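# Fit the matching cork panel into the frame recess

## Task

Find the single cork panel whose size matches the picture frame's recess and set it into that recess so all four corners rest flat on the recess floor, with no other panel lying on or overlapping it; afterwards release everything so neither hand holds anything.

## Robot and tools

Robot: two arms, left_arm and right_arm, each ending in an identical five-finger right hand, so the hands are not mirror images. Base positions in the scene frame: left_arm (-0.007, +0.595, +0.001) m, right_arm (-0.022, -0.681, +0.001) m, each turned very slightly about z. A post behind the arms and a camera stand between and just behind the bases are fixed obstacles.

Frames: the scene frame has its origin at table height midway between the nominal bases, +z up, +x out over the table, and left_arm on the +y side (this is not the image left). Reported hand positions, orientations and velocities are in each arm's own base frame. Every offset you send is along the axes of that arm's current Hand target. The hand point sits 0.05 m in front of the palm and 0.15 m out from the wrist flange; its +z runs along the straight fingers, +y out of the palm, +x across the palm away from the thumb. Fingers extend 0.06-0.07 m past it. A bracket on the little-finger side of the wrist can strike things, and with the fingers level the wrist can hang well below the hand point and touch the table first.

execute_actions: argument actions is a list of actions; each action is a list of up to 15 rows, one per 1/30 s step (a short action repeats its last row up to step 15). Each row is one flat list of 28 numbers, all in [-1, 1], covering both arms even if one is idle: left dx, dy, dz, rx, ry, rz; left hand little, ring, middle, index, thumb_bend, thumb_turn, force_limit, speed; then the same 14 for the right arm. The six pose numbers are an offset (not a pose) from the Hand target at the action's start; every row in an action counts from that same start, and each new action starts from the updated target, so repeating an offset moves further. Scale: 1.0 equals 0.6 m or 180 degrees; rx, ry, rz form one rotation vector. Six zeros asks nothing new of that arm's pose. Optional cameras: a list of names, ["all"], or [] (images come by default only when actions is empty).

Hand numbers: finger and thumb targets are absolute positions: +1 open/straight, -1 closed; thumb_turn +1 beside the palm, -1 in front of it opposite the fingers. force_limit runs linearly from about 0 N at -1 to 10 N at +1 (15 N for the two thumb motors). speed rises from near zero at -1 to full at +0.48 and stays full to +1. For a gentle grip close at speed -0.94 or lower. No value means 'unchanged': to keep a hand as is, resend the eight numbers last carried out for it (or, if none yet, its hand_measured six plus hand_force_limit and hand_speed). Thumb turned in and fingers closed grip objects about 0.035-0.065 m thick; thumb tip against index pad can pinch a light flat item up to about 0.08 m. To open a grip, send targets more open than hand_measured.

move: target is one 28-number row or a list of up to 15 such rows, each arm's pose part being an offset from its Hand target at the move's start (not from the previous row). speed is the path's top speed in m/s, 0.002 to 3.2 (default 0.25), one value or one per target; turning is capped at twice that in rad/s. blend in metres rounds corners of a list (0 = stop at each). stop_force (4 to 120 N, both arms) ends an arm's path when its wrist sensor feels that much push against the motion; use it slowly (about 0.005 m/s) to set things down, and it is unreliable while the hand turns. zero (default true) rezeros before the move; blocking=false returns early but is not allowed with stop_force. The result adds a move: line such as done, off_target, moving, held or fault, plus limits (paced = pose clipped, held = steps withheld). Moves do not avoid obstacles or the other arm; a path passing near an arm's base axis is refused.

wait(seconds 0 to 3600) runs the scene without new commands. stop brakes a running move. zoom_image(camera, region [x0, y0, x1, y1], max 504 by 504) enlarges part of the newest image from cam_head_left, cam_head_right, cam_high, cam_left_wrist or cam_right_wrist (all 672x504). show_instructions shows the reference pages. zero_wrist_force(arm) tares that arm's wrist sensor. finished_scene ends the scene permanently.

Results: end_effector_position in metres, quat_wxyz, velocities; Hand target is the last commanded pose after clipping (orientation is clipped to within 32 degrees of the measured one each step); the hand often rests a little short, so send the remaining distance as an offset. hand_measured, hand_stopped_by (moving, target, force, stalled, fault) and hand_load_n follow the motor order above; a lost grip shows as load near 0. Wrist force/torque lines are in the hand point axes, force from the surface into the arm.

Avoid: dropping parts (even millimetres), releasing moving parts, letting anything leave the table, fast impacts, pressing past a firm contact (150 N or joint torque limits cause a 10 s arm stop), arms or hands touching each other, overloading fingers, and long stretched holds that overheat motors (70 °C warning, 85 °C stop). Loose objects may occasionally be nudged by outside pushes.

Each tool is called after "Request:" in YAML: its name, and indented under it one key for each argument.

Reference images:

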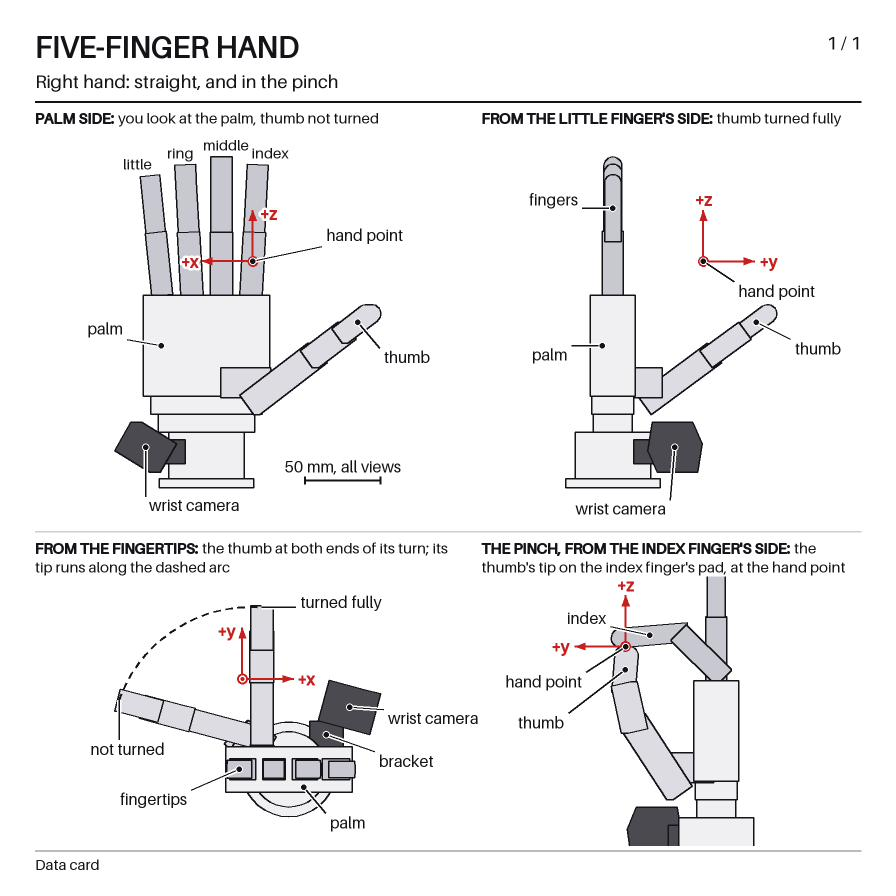

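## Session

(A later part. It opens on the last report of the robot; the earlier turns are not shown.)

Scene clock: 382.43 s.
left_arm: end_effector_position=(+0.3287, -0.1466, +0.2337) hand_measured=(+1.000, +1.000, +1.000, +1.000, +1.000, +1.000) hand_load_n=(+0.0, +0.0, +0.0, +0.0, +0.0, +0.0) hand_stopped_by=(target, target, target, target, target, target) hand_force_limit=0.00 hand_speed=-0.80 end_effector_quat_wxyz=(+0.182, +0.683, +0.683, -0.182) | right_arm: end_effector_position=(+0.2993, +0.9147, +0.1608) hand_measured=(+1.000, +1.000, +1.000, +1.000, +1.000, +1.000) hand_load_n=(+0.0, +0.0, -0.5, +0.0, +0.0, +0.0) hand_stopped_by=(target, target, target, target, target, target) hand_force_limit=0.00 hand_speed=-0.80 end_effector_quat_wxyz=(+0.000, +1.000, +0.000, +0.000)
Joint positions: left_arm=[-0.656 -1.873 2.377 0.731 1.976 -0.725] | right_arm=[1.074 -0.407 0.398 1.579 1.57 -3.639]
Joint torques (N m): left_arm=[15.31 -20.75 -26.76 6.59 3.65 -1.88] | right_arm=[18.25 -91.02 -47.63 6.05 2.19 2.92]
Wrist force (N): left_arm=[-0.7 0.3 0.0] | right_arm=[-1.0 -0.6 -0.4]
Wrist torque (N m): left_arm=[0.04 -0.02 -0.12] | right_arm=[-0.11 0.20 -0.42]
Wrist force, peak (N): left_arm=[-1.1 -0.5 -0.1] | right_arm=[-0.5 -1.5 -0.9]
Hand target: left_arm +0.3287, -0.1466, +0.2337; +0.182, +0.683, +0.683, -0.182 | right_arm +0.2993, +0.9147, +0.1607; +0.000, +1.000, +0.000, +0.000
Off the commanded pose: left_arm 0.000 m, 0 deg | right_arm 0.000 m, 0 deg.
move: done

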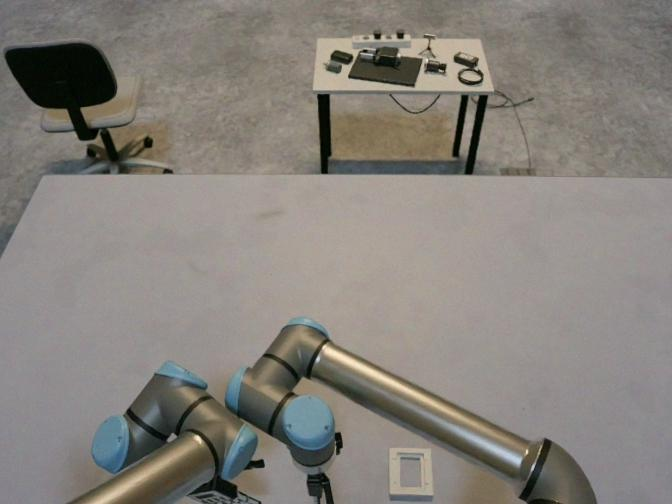

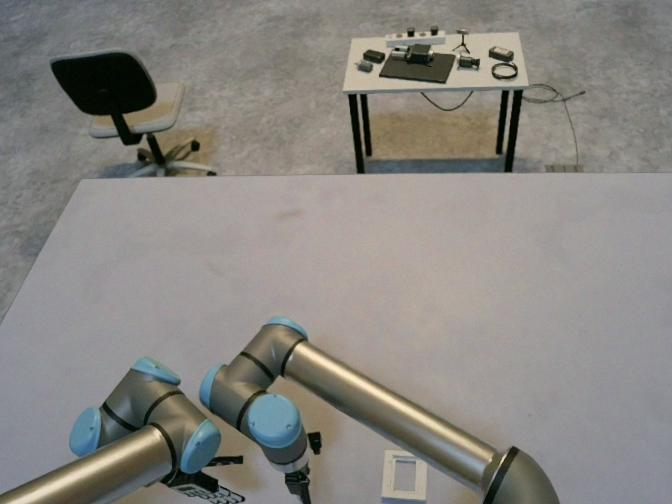

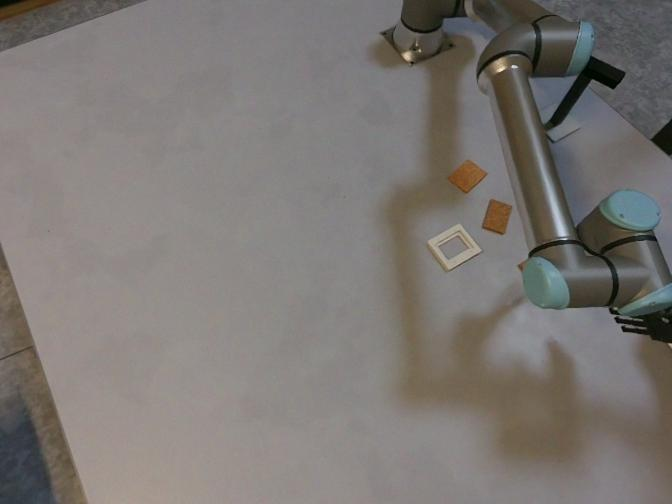

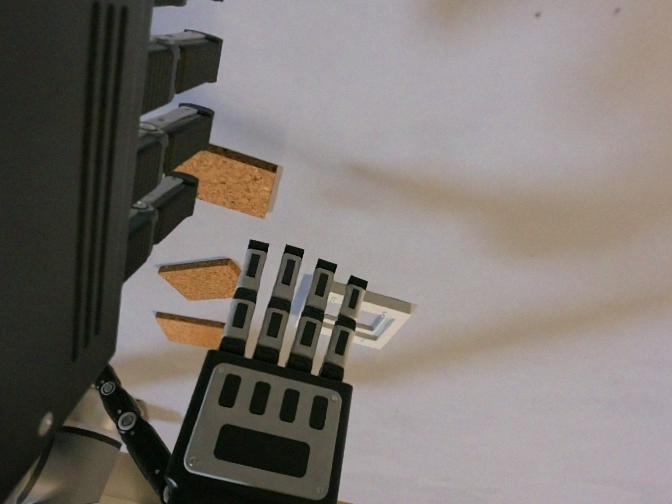

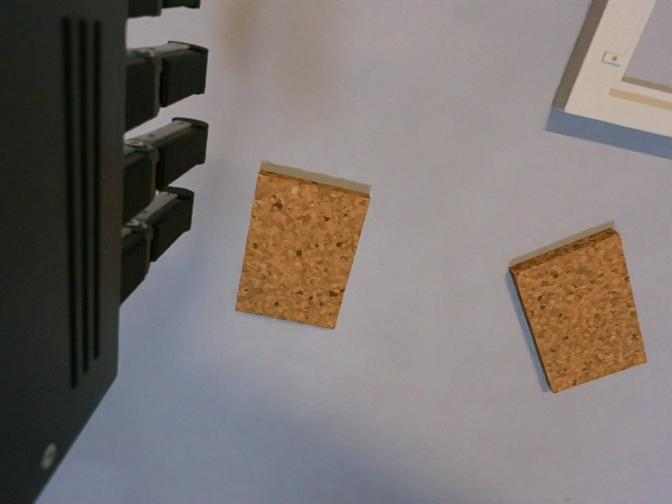

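Request:
move:
  target: [0,-0.167,0,0,0,0,1,1,1,1,1,1,0,-0.8,-0.08,-0.016,0.05,0.295,0,0,1,1,0.45,0.45,0.85,-1,-0.5,-0.3]
  speed: 0.2
  cameras: ["all"]

Scene clock: 461.83 s.
left_arm: end_effector_position=(+0.3287, -0.1466, +0.2337) hand_measured=(+1.000, +1.000, +1.000, +1.000, +1.000, +1.000) hand_load_n=(+0.0, +0.0, +0.0, +0.0, +0.0, +0.0) hand_stopped_by=(target, target, target, target, target, target) hand_force_limit=0.00 hand_speed=-0.80 end_effector_quat_wxyz=(+0.182, +0.683, +0.683, -0.182) | right_arm: end_effector_position=(+0.2993, +0.9147, +0.1607) hand_measured=(+1.000, +1.000, +1.000, +1.000, +1.000, +1.000) hand_load_n=(+0.0, +0.0, +0.0, +0.0, +0.0, +0.0) hand_stopped_by=(target, target, target, target, target, target) hand_force_limit=0.00 hand_speed=-0.80 end_effector_quat_wxyz=(+0.000, +1.000, +0.000, +0.000)
Joint positions: left_arm=[-0.656 -1.873 2.377 0.731 1.976 -0.725] | right_arm=[1.074 -0.406 0.398 1.58 1.57 -3.639]
Joint torques (N m): left_arm=[15.27 -21.25 -26.88 6.61 3.53 -1.91] | right_arm=[18.39 -90.47 -47.28 5.79 2.27 2.71]
Wrist force (N): left_arm=[-0.3 0.0 0.0] | right_arm=[0.0 -0.3 -0.5]
Wrist torque (N m): left_arm=[-0.02 -0.09 -0.10] | right_arm=[-0.05 0.05 -0.34]
Wrist force, peak (N): left_arm=[-0.8 0.0 0.2] | right_arm=[-0.6 -0.3 -0.7]
Hand target: left_arm +0.3287, -0.1466, +0.2337; +0.182, +0.683, +0.683, -0.182 | right_arm +0.2993, +0.9147, +0.1607; +0.000, +1.000, +0.000, +0.000
move: not run (at the target left_arm's wrist lies too close to its first joint's axis: tilt that pose or move it outward; nothing was sent)

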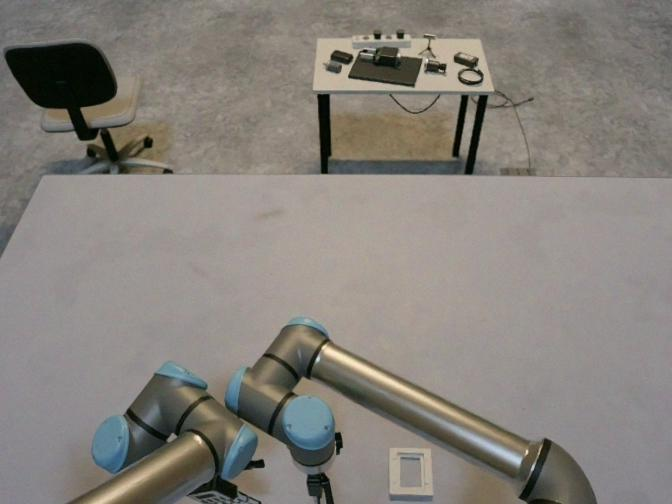

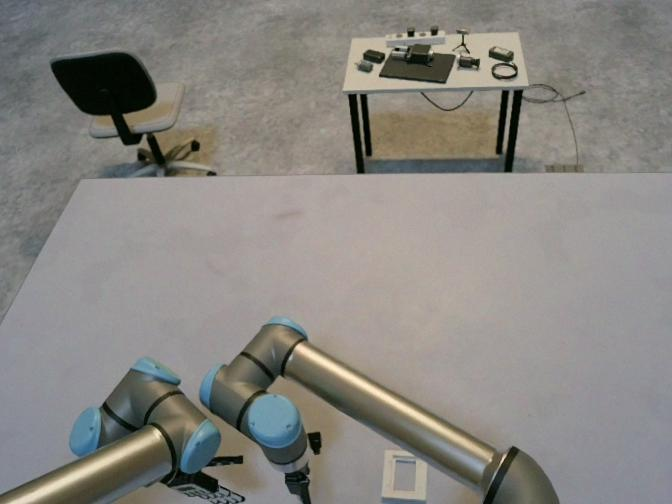

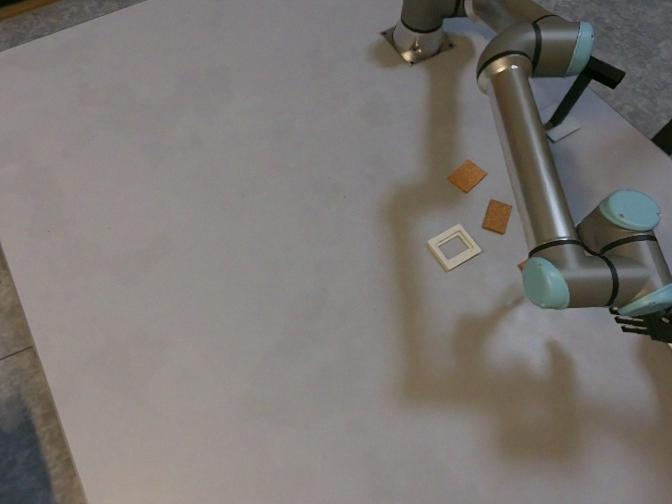

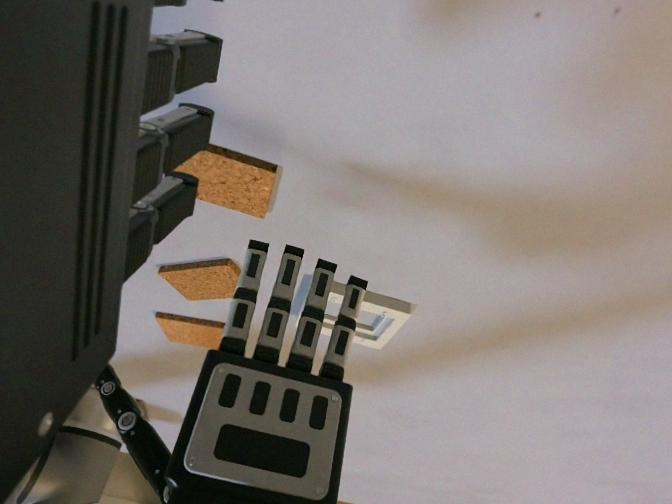

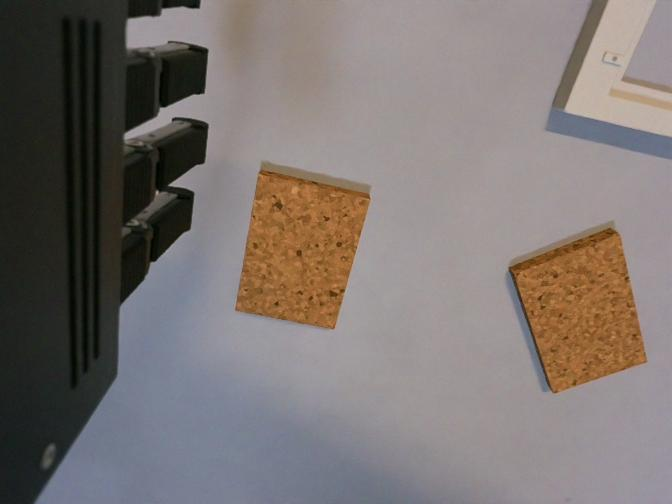

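Request:
move:
  target: [-0.248,0.308,0.147,0.157,-0.001,0.273,1,1,1,1,1,1,0,-0.8,-0.08,-0.016,0.05,0.295,0,0,1,1,0.45,0.45,0.85,-1,-0.5,-0.3]
  speed: 0.2
  cameras: ["all"]

Scene clock: 479.53 s.
left_arm: end_effector_position=(+0.3342, -0.1517, +0.2338) hand_measured=(+1.000, +1.000, +1.000, +1.000, +1.000, +1.000) hand_load_n=(+0.0, +0.0, +0.0, +0.0, +0.0, +0.0) hand_stopped_by=(target, target, target, target, target, target) hand_force_limit=0.00 hand_speed=-0.80 end_effector_quat_wxyz=(+0.179, +0.693, +0.674, -0.184) | right_arm: end_effector_position=(+0.2952, +0.9155, +0.1582) hand_measured=(+1.000, +1.000, +0.450, +0.450, +0.850, -1.000) hand_load_n=(+0.0, +0.0, +0.0, +0.0, +0.0, +0.0) hand_stopped_by=(target, target, target, target, target, target) hand_force_limit=-0.50 hand_speed=-0.30 end_effector_quat_wxyz=(-0.039, +0.999, +0.000, +0.000)
Joint positions: left_arm=[-0.641 -1.844 2.362 0.734 1.989 -0.681] | right_arm=[1.068 -0.484 0.533 1.453 1.532 -3.643]
Joint torques (N m): left_arm=[-14.66 -23.27 -26.47 0.86 -1.67 -1.99] | right_arm=[-17.35 -115.35 -26.51 1.23 -1.75 -3.25]
Wrist force (N): left_arm=[-0.4 0.3 0.1] | right_arm=[0.0 -0.2 -0.6]
Wrist torque (N m): left_arm=[0.03 -0.05 -0.12] | right_arm=[-0.01 0.00 -0.05]
Wrist force, peak (N): left_arm=[-1.5 3.2 1.3] | right_arm=[-0.6 -0.2 -1.1]
Hand target: left_arm +0.3342, -0.1517, +0.2338; +0.179, +0.693, +0.674, -0.184 (not the last commanded pose) | right_arm +0.2952, +0.9155, +0.1582; -0.039, +0.999, +0.000, +0.000 (not the last commanded pose)
Off the commanded pose: left_arm 0.246 m, 55 deg | right_arm 0.053 m, 49 deg.
move: held (left_arm; a check stopped the path), off_target (right_arm; braked when a check withheld steps of left_arm); limits=held
pose unreachable (left arm): on one or more control steps of this call, first in action 0 (counted from 0), this arm could not follow its commanded pose, so it was not sent that pose on those steps. It may still have moved: this result reports where it is.
cause: moving toward the commanded pose would bring a part of the arm too close to another arm (a part of this arm just beyond joint 3 (elbow) and a part of the right arm just beyond its joint 4 (wrist 1), 22 mm apart when this arm was first held).

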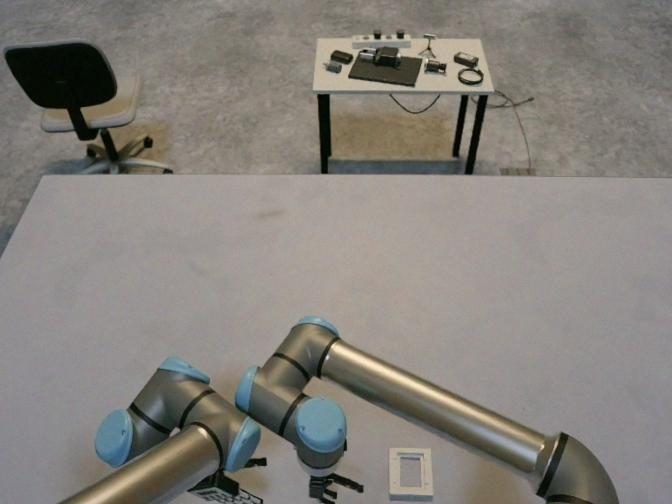

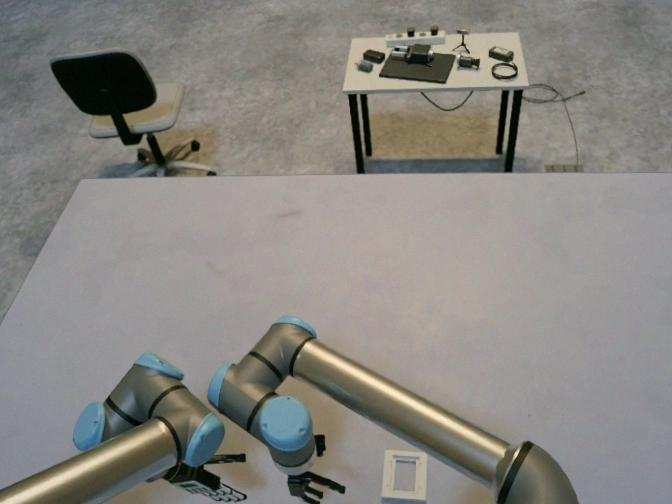

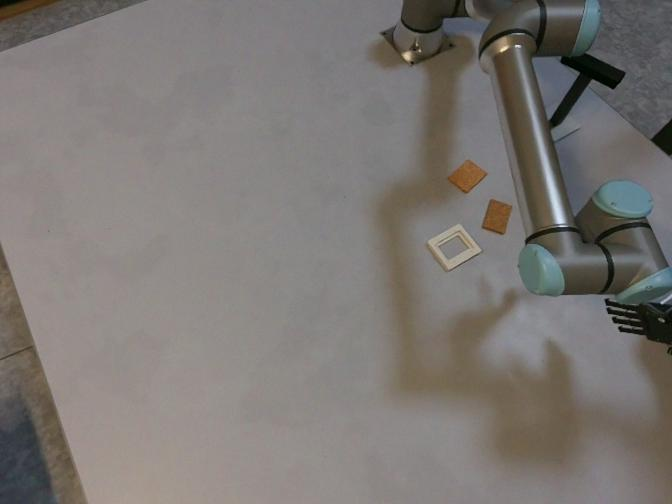

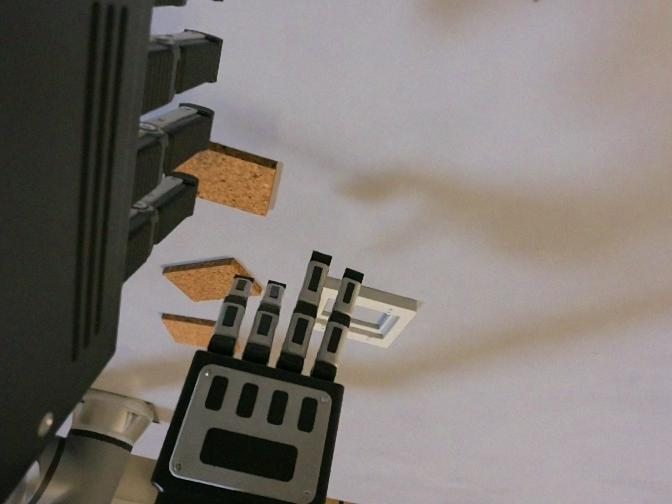

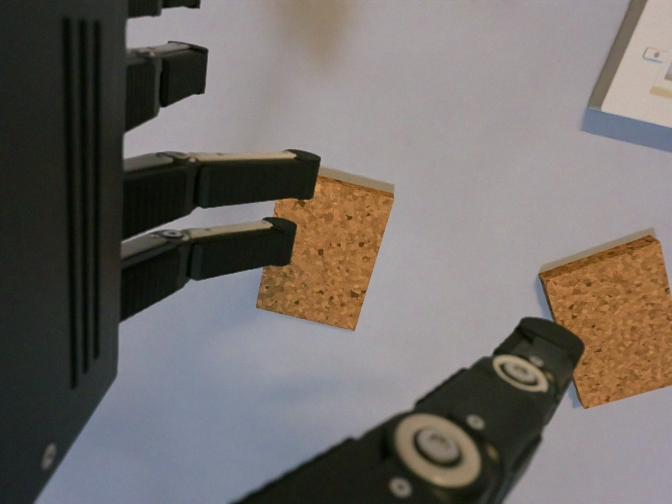

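Request:
move:
  target: [0,0,0,0,0,0,1,1,1,1,1,1,0,-0.8,-0.073,0.498,-0.039,0.27,0,0,1,1,0.45,0.45,0.85,-1,-0.5,-0.3]
  speed: 0.3
  cameras: ["cam_right_wrist"]

Scene clock: 492.87 s.
left_arm: end_effector_position=(+0.3342, -0.1517, +0.2338) hand_measured=(+1.000, +1.000, +1.000, +1.000, +1.000, +1.000) hand_load_n=(+0.0, -0.5, +0.0, +0.0, +0.0, +0.0) hand_stopped_by=(target, target, target, target, target, target) hand_force_limit=0.00 hand_speed=-0.80 end_effector_quat_wxyz=(+0.179, +0.693, +0.674, -0.184) | right_arm: end_effector_position=(+0.2515, +0.6158, +0.1582) hand_measured=(+1.000, +1.000, +0.450, +0.450, +0.850, -1.000) hand_load_n=(+0.0, +0.0, +0.0, +0.0, +0.0, +0.0) hand_stopped_by=(target, target, target, target, target, target) hand_force_limit=-0.50 hand_speed=-0.30 end_effector_quat_wxyz=(-0.447, +0.895, +0.000, +0.000)
Joint positions: left_arm=[-0.641 -1.844 2.362 0.734 1.989 -0.681] | right_arm=[0.658 -1.367 2 0.255 0.886 -3.802]
Joint torques (N m): left_arm=[-15.15 -22.51 -27.24 1.05 -1.52 -1.86] | right_arm=[-13.1 -56.11 -20.05 -0.31 -2.94 0.95]
Wrist force (N): left_arm=[-0.2 0.3 0.2] | right_arm=[0.1 -0.5 -0.5]
Wrist torque (N m): left_arm=[0.02 -0.08 -0.11] | right_arm=[-0.08 0.01 -0.07]
Wrist force, peak (N): left_arm=[-0.8 0.3 0.2] | right_arm=[-0.1 -1.7 0.1]
Hand target: left_arm +0.3342, -0.1517, +0.2338; +0.179, +0.693, +0.674, -0.184 | right_arm +0.2515, +0.6158, +0.1582; -0.447, +0.895, +0.000, +0.000
Off the commanded pose: left_arm 0.000 m, 0 deg | right_arm 0.000 m, 0 deg.
move: done

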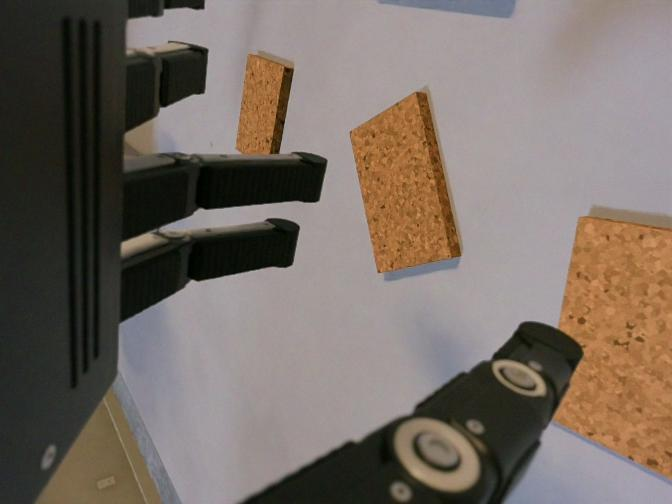

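Request:
move:
  target: [-0.07,0.37,-0.046,0.118,-0.001,0.206,1,1,1,1,1,1,0,-0.8,0,0,0,0,0,0,1,1,0.45,0.45,0.85,-1,-0.5,-0.3]
  speed: 0.3
  cameras: ["all"]

Scene clock: 503.17 s.
left_arm: end_effector_position=(+0.5554, -0.1806, +0.2787) hand_measured=(+1.000, +1.000, +1.000, +1.000, +1.000, +1.000) hand_load_n=(+0.0, +0.0, +0.0, +0.0, +0.0, +0.0) hand_stopped_by=(target, target, target, target, target, target) hand_force_limit=0.00 hand_speed=-0.80 end_effector_quat_wxyz=(+0.101, +0.890, +0.375, -0.238) | right_arm: end_effector_position=(+0.2515, +0.6158, +0.1582) hand_measured=(+1.000, +1.000, +0.450, +0.450, +0.850, -1.000) hand_load_n=(+0.0, +0.0, +0.0, -0.5, +0.0, +0.0) hand_stopped_by=(target, target, target, target, target, target) hand_force_limit=-0.50 hand_speed=-0.30 end_effector_quat_wxyz=(-0.447, +0.895, +0.000, +0.000)
Joint positions: left_arm=[-0.321 -1.201 1.726 1.292 2.037 0.512] | right_arm=[0.658 -1.367 2.001 0.255 0.885 -3.802]
Joint torques (N m): left_arm=[13.97 -60.68 -38.86 7.31 -1.4 3.44] | right_arm=[-16.21 -55.99 -20.42 -0.56 -2.59 1.82]
Wrist force (N): left_arm=[0.1 0.0 0.3] | right_arm=[0.0 -0.1 -0.2]
Wrist torque (N m): left_arm=[0.00 -0.14 -0.21] | right_arm=[-0.03 0.00 -0.06]
Wrist force, peak (N): left_arm=[0.5 1.1 -0.4] | right_arm=[0.2 -0.9 -0.6]
Hand target: left_arm +0.5555, -0.1806, +0.2787; +0.101, +0.890, +0.375, -0.238 | right_arm +0.2515, +0.6158, +0.1582; -0.447, +0.895, +0.000, +0.000
Off the commanded pose: left_arm 0.000 m, 0 deg | right_arm 0.000 m, 0 deg.
move: done

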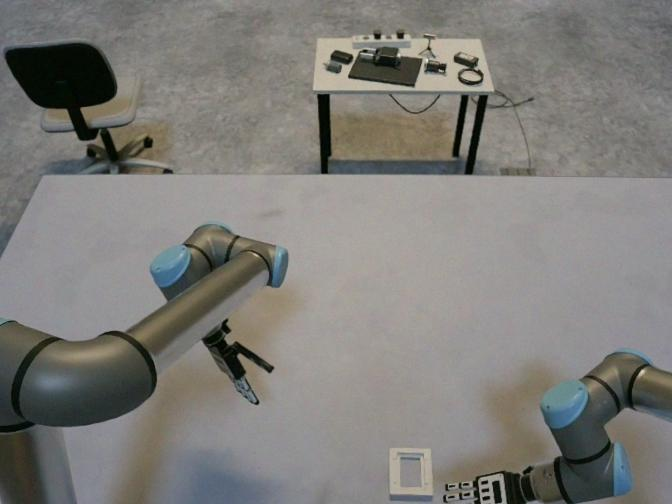

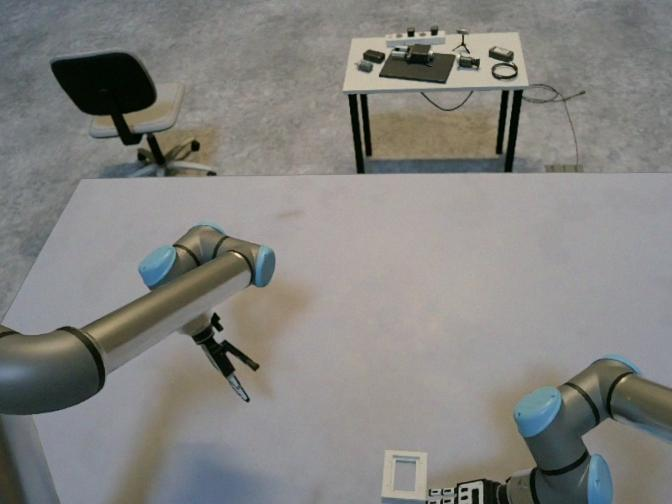

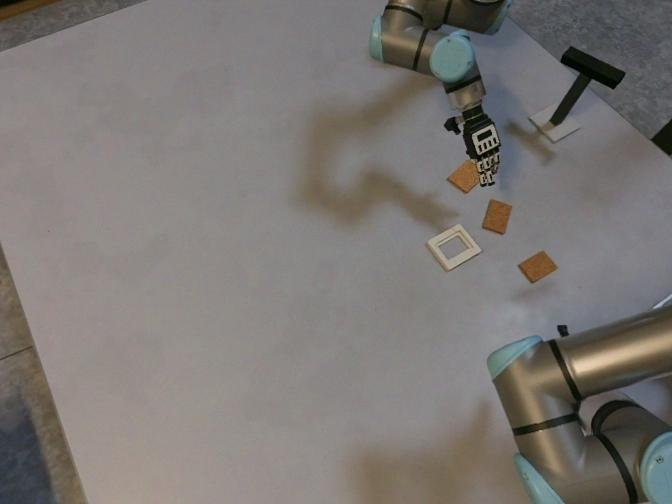

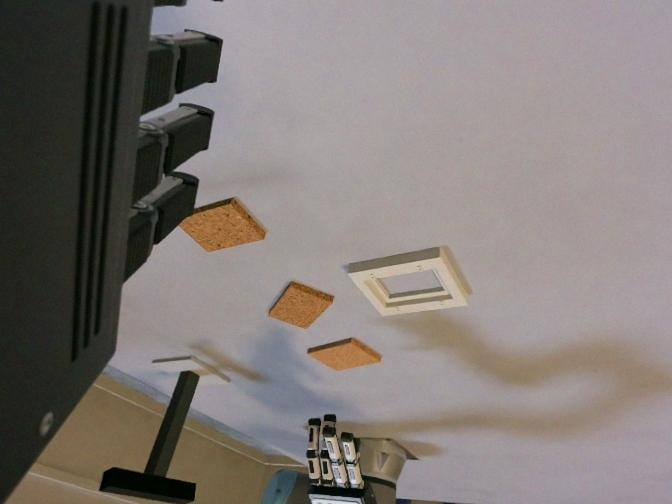

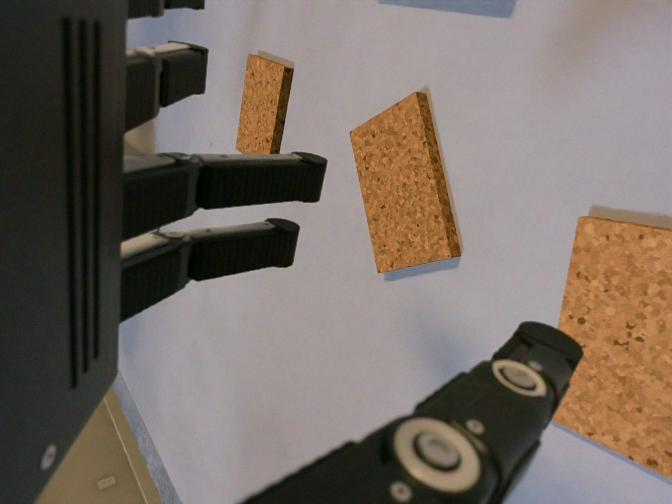

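Request:
move:
  target: [0,0,0,0,0,0,1,1,1,1,1,1,0,-0.8,0,-0.268,0.441,0,0,0,1,1,0.45,0.45,0.85,-1,-0.5,-0.3]
  speed: 0.25
  cameras: ["all"]

Request:
zoom_image:
  camera: "cam_left_wrist"
  region: [130, 150, 430, 375]

Scene clock: 509.10 s.
left_arm: end_effector_position=(+0.5555, -0.1806, +0.2787) hand_measured=(+1.000, +1.000, +1.000, +1.000, +1.000, +1.000) hand_load_n=(+0.0, +0.0, +0.0, +0.0, +0.0, +0.0) hand_stopped_by=(target, target, target, target, target, target) hand_force_limit=0.00 hand_speed=-0.80 end_effector_quat_wxyz=(+0.101, +0.890, +0.375, -0.238) | right_arm: end_effector_position=(+0.2514, +0.9238, +0.1279) hand_measured=(+1.000, +1.000, +0.450, +0.450, +0.850, -1.000) hand_load_n=(+0.0, +0.0, +0.0, +0.0, +0.0, +0.0) hand_stopped_by=(target, target, target, target, target, target) hand_force_limit=-0.50 hand_speed=-0.30 end_effector_quat_wxyz=(-0.447, +0.895, +0.000, +0.000)
Joint positions: left_arm=[-0.321 -1.201 1.726 1.292 2.037 0.512] | right_arm=[0.989 -0.964 1.434 0.263 1.115 -3.517]
Joint torques (N m): left_arm=[14.43 -59.12 -39.61 7.62 -1.31 2.88] | right_arm=[16.98 -59.13 -45.78 3.72 1.69 2.99]
Wrist force (N): left_arm=[0.1 0.5 0.4] | right_arm=[0.5 -0.1 -0.5]
Wrist torque (N m): left_arm=[0.09 -0.15 -0.19] | right_arm=[-0.06 -0.06 -0.30]
Wrist force, peak (N): left_arm=[0.4 0.3 0.9] | right_arm=[-0.1 0.2 -1.8]
Hand target: left_arm +0.5555, -0.1806, +0.2787; +0.101, +0.890, +0.375, -0.238 | right_arm +0.2514, +0.9239, +0.1278; -0.447, +0.895, +0.000, +0.000
Off the commanded pose: left_arm 0.000 m, 0 deg | right_arm 0.000 m, 0 deg.
move: done

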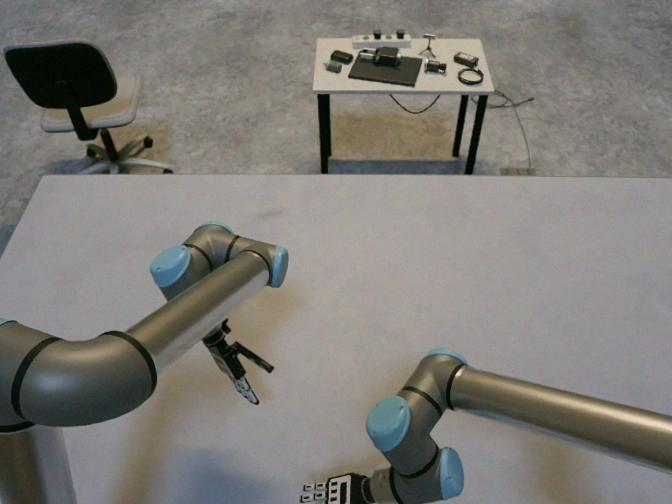

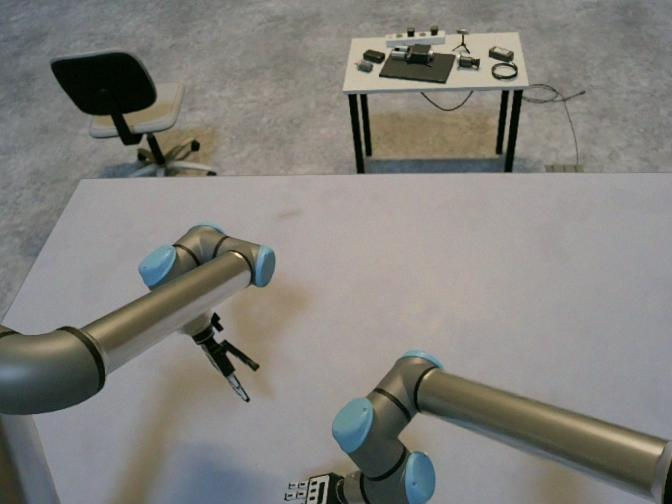

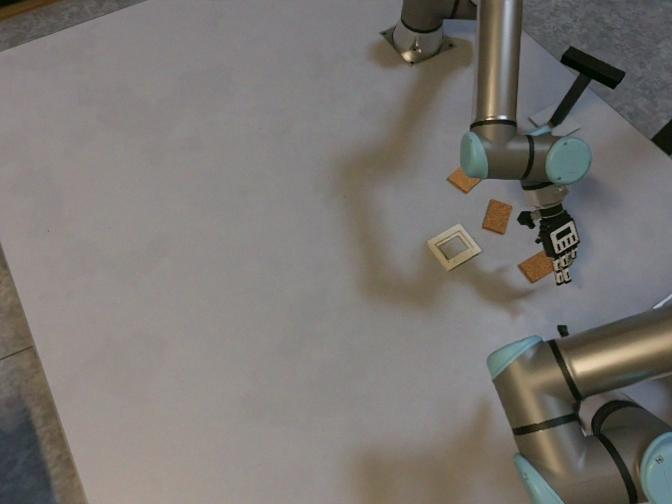

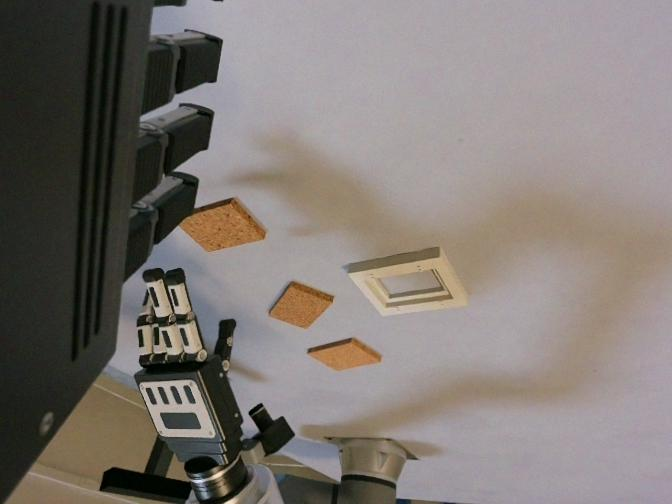

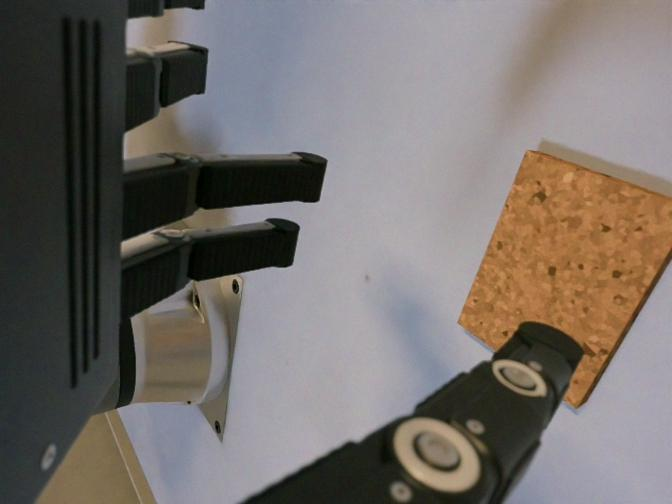

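Scaled by 1.680 from the camera's image (finer frame: 960x720).

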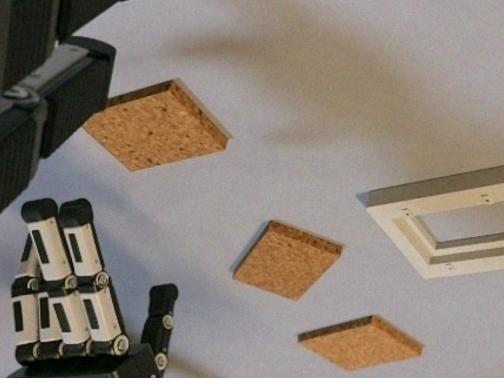

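Request:
move:
  target: [0,0,0,0,0,0,1,1,1,1,1,1,0,-0.8,0.02,0.0973,0.073,0,0,0,1,1,0.45,0.45,0.85,-1,-0.5,-0.3]
  speed: 0.15
  cameras: ["cam_right_wrist","cam_left_wrist","cam_high"]

Request:
zoom_image:
  camera: "cam_left_wrist"
  region: [100, 150, 325, 319]

Scene clock: 526.00 s.
left_arm: end_effector_position=(+0.5555, -0.1806, +0.2787) hand_measured=(+1.000, +1.000, +1.000, +1.000, +1.000, +1.000) hand_load_n=(+0.0, +0.0, +0.0, +0.0, +0.0, +0.0) hand_stopped_by=(target, target, target, target, target, target) hand_force_limit=0.00 hand_speed=-0.80 end_effector_quat_wxyz=(+0.101, +0.890, +0.375, -0.238) | right_arm: end_effector_position=(+0.2633, +0.9239, +0.0551) hand_measured=(+1.000, +1.000, +0.450, +0.450, +0.850, -1.000) hand_load_n=(+0.0, +0.0, +0.0, -0.5, +0.0, +0.0) hand_stopped_by=(target, target, target, target, target, target) hand_force_limit=-0.50 hand_speed=-0.30 end_effector_quat_wxyz=(-0.447, +0.895, +0.000, +0.000)
Joint positions: left_arm=[-0.321 -1.201 1.726 1.292 2.037 0.512] | right_arm=[0.976 -0.898 1.466 0.169 1.106 -3.527]
Joint torques (N m): left_arm=[15.28 -58.34 -40.68 7.9 -1.36 2.79] | right_arm=[-17.48 -67.11 -22.39 -1.15 -2.36 -3.28]
Wrist force (N): left_arm=[0.0 0.2 0.5] | right_arm=[0.7 -0.1 -0.1]
Wrist torque (N m): left_arm=[0.04 -0.14 -0.21] | right_arm=[-0.09 -0.13 0.04]
Wrist force, peak (N): left_arm=[0.3 0.4 0.7] | right_arm=[0.5 -1.2 -0.9]
Hand target: left_arm +0.5555, -0.1806, +0.2787; +0.101, +0.890, +0.375, -0.238 | right_arm +0.2634, +0.9239, +0.0549; -0.447, +0.895, +0.000, +0.000
Off the commanded pose: left_arm 0.000 m, 0 deg | right_arm 0.000 m, 0 deg.
move: done
Images, in order (width x height): cam_high 672x504, cam_left_wrist 672x504, cam_right_wrist 672x504.

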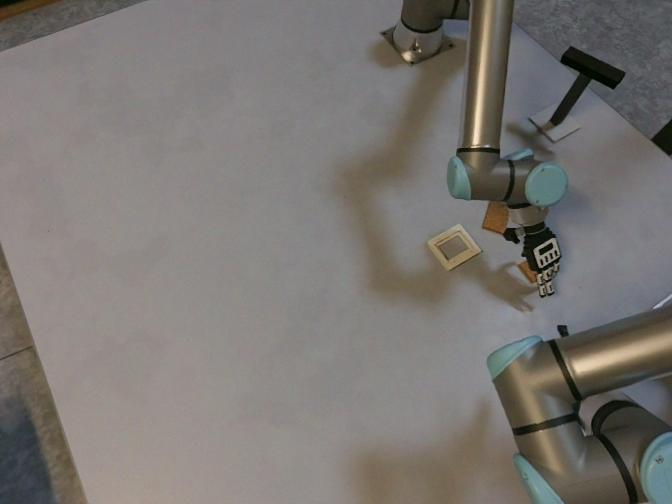

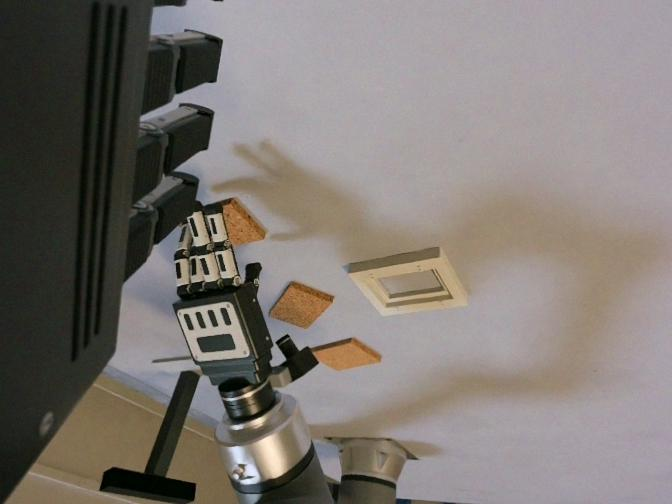

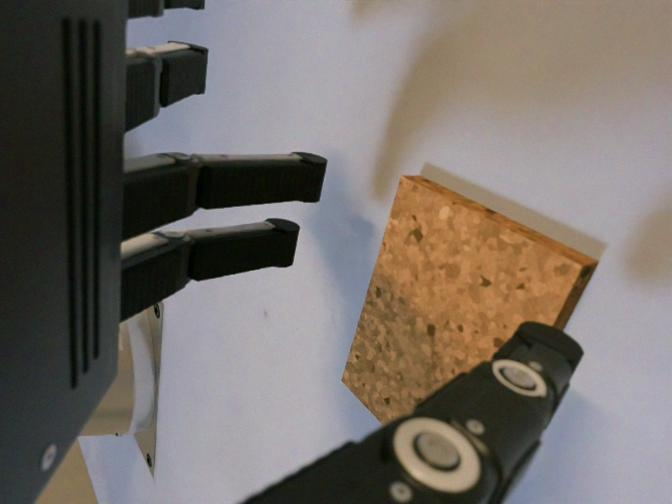

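Scaled by 2.240 from the camera's image (finer frame: 960x720).

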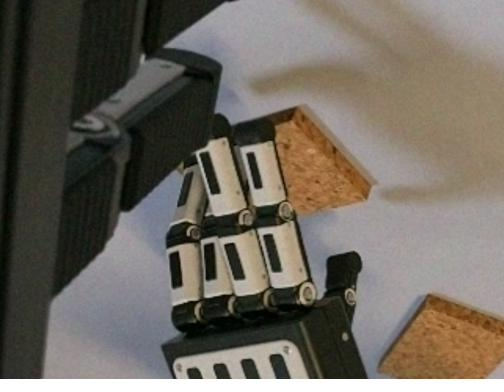

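Request:
move:
  target: [0,0,0,0,0,0,1,1,1,1,1,1,0,-0.8,0,0.0333,0.025,0,0,0,1,1,0.45,0.45,0.85,-1,-0.5,-0.3]
  speed: 0.05
  stop_force: 6
  cameras: ["cam_right_wrist","cam_left_wrist"]

Request:
zoom_image:
  camera: "cam_left_wrist"
  region: [100, 150, 325, 319]

Scene clock: 544.70 s.
left_arm: end_effector_position=(+0.5555, -0.1806, +0.2787) hand_measured=(+1.000, +1.000, +1.000, +1.000, +1.000, +1.000) hand_load_n=(+0.0, +0.0, +0.0, +0.0, +0.0, +0.0) hand_stopped_by=(target, target, target, target, target, target) hand_force_limit=0.00 hand_speed=-0.80 end_effector_quat_wxyz=(+0.101, +0.890, +0.375, -0.238) | right_arm: end_effector_position=(+0.2634, +0.9239, +0.0299) hand_measured=(+1.000, +1.000, +0.450, +0.450, +0.850, -1.000) hand_load_n=(+0.0, +0.0, +0.0, +0.0, +0.0, +0.0) hand_stopped_by=(target, target, target, target, target, target) hand_force_limit=-0.50 hand_speed=-0.30 end_effector_quat_wxyz=(-0.447, +0.895, +0.000, +0.000)
Joint positions: left_arm=[-0.321 -1.201 1.726 1.292 2.037 0.512] | right_arm=[0.976 -0.875 1.477 0.135 1.106 -3.527]
Joint torques (N m): left_arm=[13.61 -58.78 -40.51 7.85 -1.22 2.83] | right_arm=[-9.82 -64.33 -21.37 -1.2 -1.02 0.98]
Wrist force (N): left_arm=[0.1 0.1 0.1] | right_arm=[0.9 -0.4 -0.6]
Wrist torque (N m): left_arm=[0.04 -0.13 -0.21] | right_arm=[-0.10 -0.12 0.02]
Wrist force, peak (N): left_arm=[0.4 0.4 0.8] | right_arm=[0.8 -1.1 -0.1]
Hand target: left_arm +0.5555, -0.1806, +0.2787; +0.101, +0.890, +0.375, -0.238 | right_arm +0.2633, +0.9239, +0.0299; -0.447, +0.895, +0.000, +0.000
Off the commanded pose: left_arm 0.000 m, 0 deg | right_arm 0.000 m, 0 deg.
move: done
Images, in order (width x height): cam_left_wrist 672x504, cam_right_wrist 672x504.

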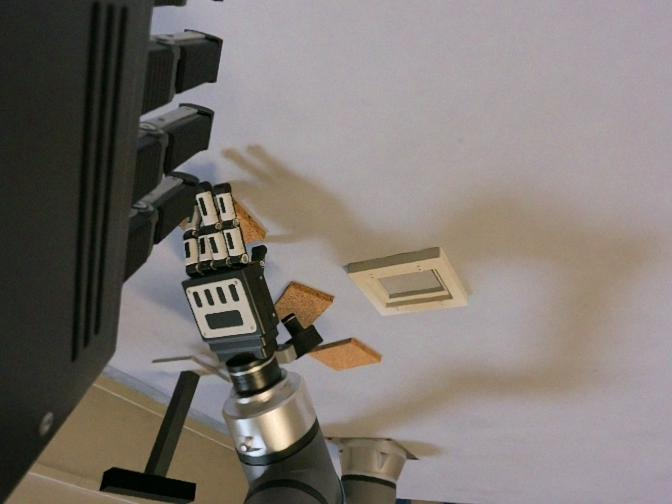

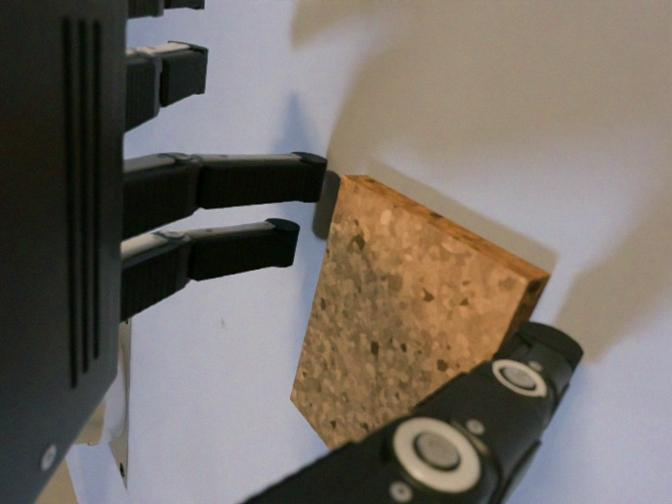

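Scaled by 2.240 from the camera's image (finer frame: 960x720).

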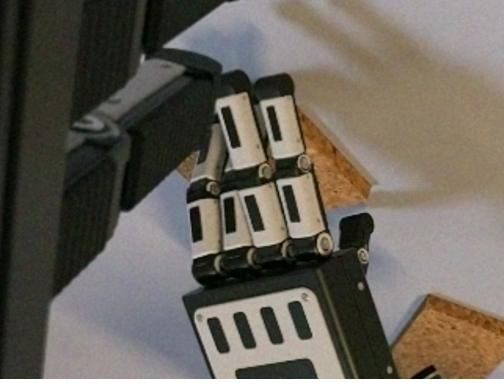

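Request:
move:
  target: [0,0,0,0,0,0,1,1,1,1,1,1,0,-0.8,0,-0.005,0.0067,0,0,0,1,1,0.5,0.55,0.85,-1,-0.5,-0.3]
  speed: 0.05
  cameras: []

Request:
move:
  target: [0,0,0,0,0,0,1,1,1,1,1,1,0,-0.8,0,0.0187,0.014,0,0,0,1,1,0.5,0.55,0.85,-1,-0.5,-0.3]
  speed: 0.01
  stop_force: 4
  cameras: ["cam_right_wrist","cam_left_wrist"]

Scene clock: 560.47 s.
left_arm: end_effector_position=(+0.5555, -0.1806, +0.2787) hand_measured=(+1.000, +1.000, +1.000, +1.000, +1.000, +1.000) hand_load_n=(+0.0, +0.0, +0.0, +0.0, +0.0, +0.0) hand_stopped_by=(target, target, target, target, target, target) hand_force_limit=0.00 hand_speed=-0.80 end_effector_quat_wxyz=(+0.101, +0.890, +0.375, -0.238) | right_arm: end_effector_position=(+0.2633, +0.9288, +0.0298) hand_measured=(+1.000, +1.000, +0.500, +0.550, +0.850, -1.000) hand_load_n=(+0.0, +0.0, -0.5, +0.0, +0.0, +0.0) hand_stopped_by=(target, target, target, target, target, target) hand_force_limit=-0.50 hand_speed=-0.30 end_effector_quat_wxyz=(-0.447, +0.895, +0.000, +0.000)
Joint positions: left_arm=[-0.321 -1.201 1.726 1.292 2.037 0.512] | right_arm=[0.98 -0.869 1.466 0.139 1.109 -3.524]
Joint torques (N m): left_arm=[12.3 -59.16 -39.9 7.82 -1.19 2.88] | right_arm=[16.54 -65.56 -44.13 3.06 1.76 3.25]
Wrist force (N): left_arm=[0.3 0.2 0.4] | right_arm=[0.3 -0.1 -0.2]
Wrist torque (N m): left_arm=[0.03 -0.18 -0.19] | right_arm=[-0.07 -0.05 -0.33]
Wrist force, peak (N): left_arm=[0.2 0.6 0.5] | right_arm=[0.8 -0.3 -0.5]
Hand target: left_arm +0.5555, -0.1806, +0.2787; +0.101, +0.890, +0.375, -0.238 | right_arm +0.2633, +0.9289, +0.0299; -0.447, +0.895, +0.000, +0.000
Off the commanded pose: left_arm 0.000 m, 0 deg | right_arm 0.000 m, 0 deg.
move: done

Scene clock: 562.67 s.
left_arm: end_effector_position=(+0.5555, -0.1806, +0.2787) hand_measured=(+1.000, +1.000, +1.000, +1.000, +1.000, +1.000) hand_load_n=(+0.0, +0.0, +0.0, +0.0, +0.0, +0.0) hand_stopped_by=(target, target, target, target, target, target) hand_force_limit=0.00 hand_speed=-0.80 end_effector_quat_wxyz=(+0.101, +0.890, +0.375, -0.238) | right_arm: end_effector_position=(+0.2633, +0.9289, +0.0229) hand_measured=(+1.000, +1.000, +0.500, +0.550, +0.850, -1.000) hand_load_n=(+0.0, +0.0, +0.0, +0.0, +0.0, +0.0) hand_stopped_by=(target, target, target, target, target, target) hand_force_limit=-0.50 hand_speed=-0.30 end_effector_quat_wxyz=(-0.447, +0.895, +0.000, +0.000)
Joint positions: left_arm=[-0.321 -1.201 1.726 1.292 2.037 0.512] | right_arm=[0.98 -0.862 1.468 0.129 1.109 -3.524]
Joint torques (N m): left_arm=[13.94 -58.33 -40.02 7.84 -1.2 2.83] | right_arm=[15.01 -88.82 -41.32 3.35 1.6 2.27]
Wrist force (N): left_arm=[0.2 -0.1 0.6] | right_arm=[0.0 -2.6 -3.4]
Wrist torque (N m): left_arm=[-0.02 -0.17 -0.20] | right_arm=[0.06 -0.04 -0.38]
Wrist force, peak (N): left_arm=[0.3 0.2 0.7] | right_arm=[-1.2 -7.0 -9.7]
Hand target: left_arm +0.5555, -0.1806, +0.2787; +0.101, +0.890, +0.375, -0.238 | right_arm +0.2633, +0.9289, +0.0229; -0.447, +0.895, +0.000, +0.000 (not the last commanded pose)
Off the commanded pose: left_arm 0.000 m, 0 deg | right_arm 0.007 m, 0 deg.
move: contact (right_arm)
Images, in order (width x height): cam_left_wrist 672x504, cam_right_wrist 672x504.

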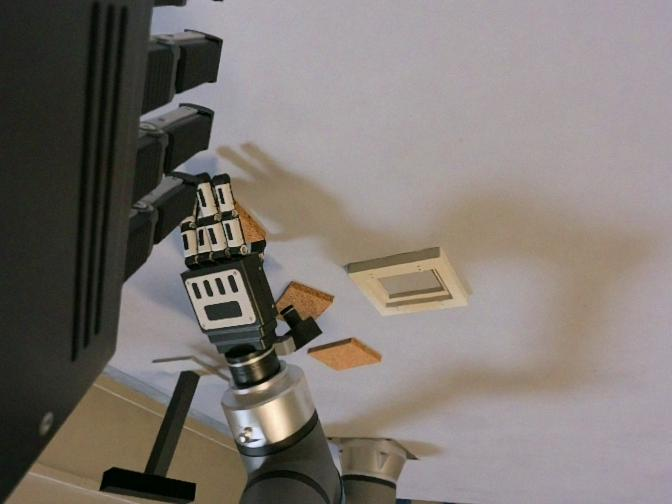

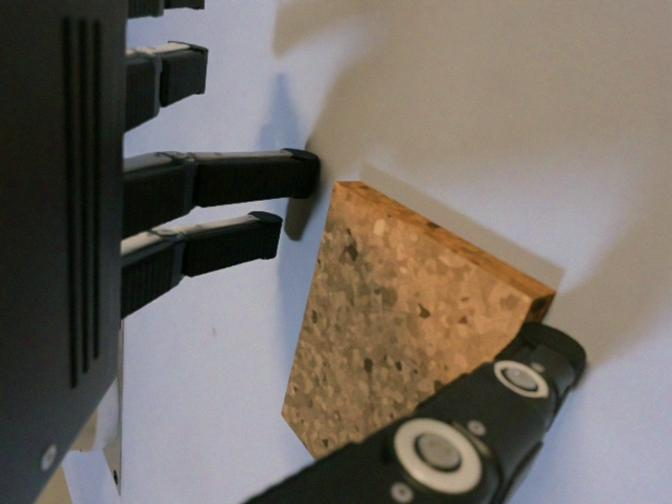

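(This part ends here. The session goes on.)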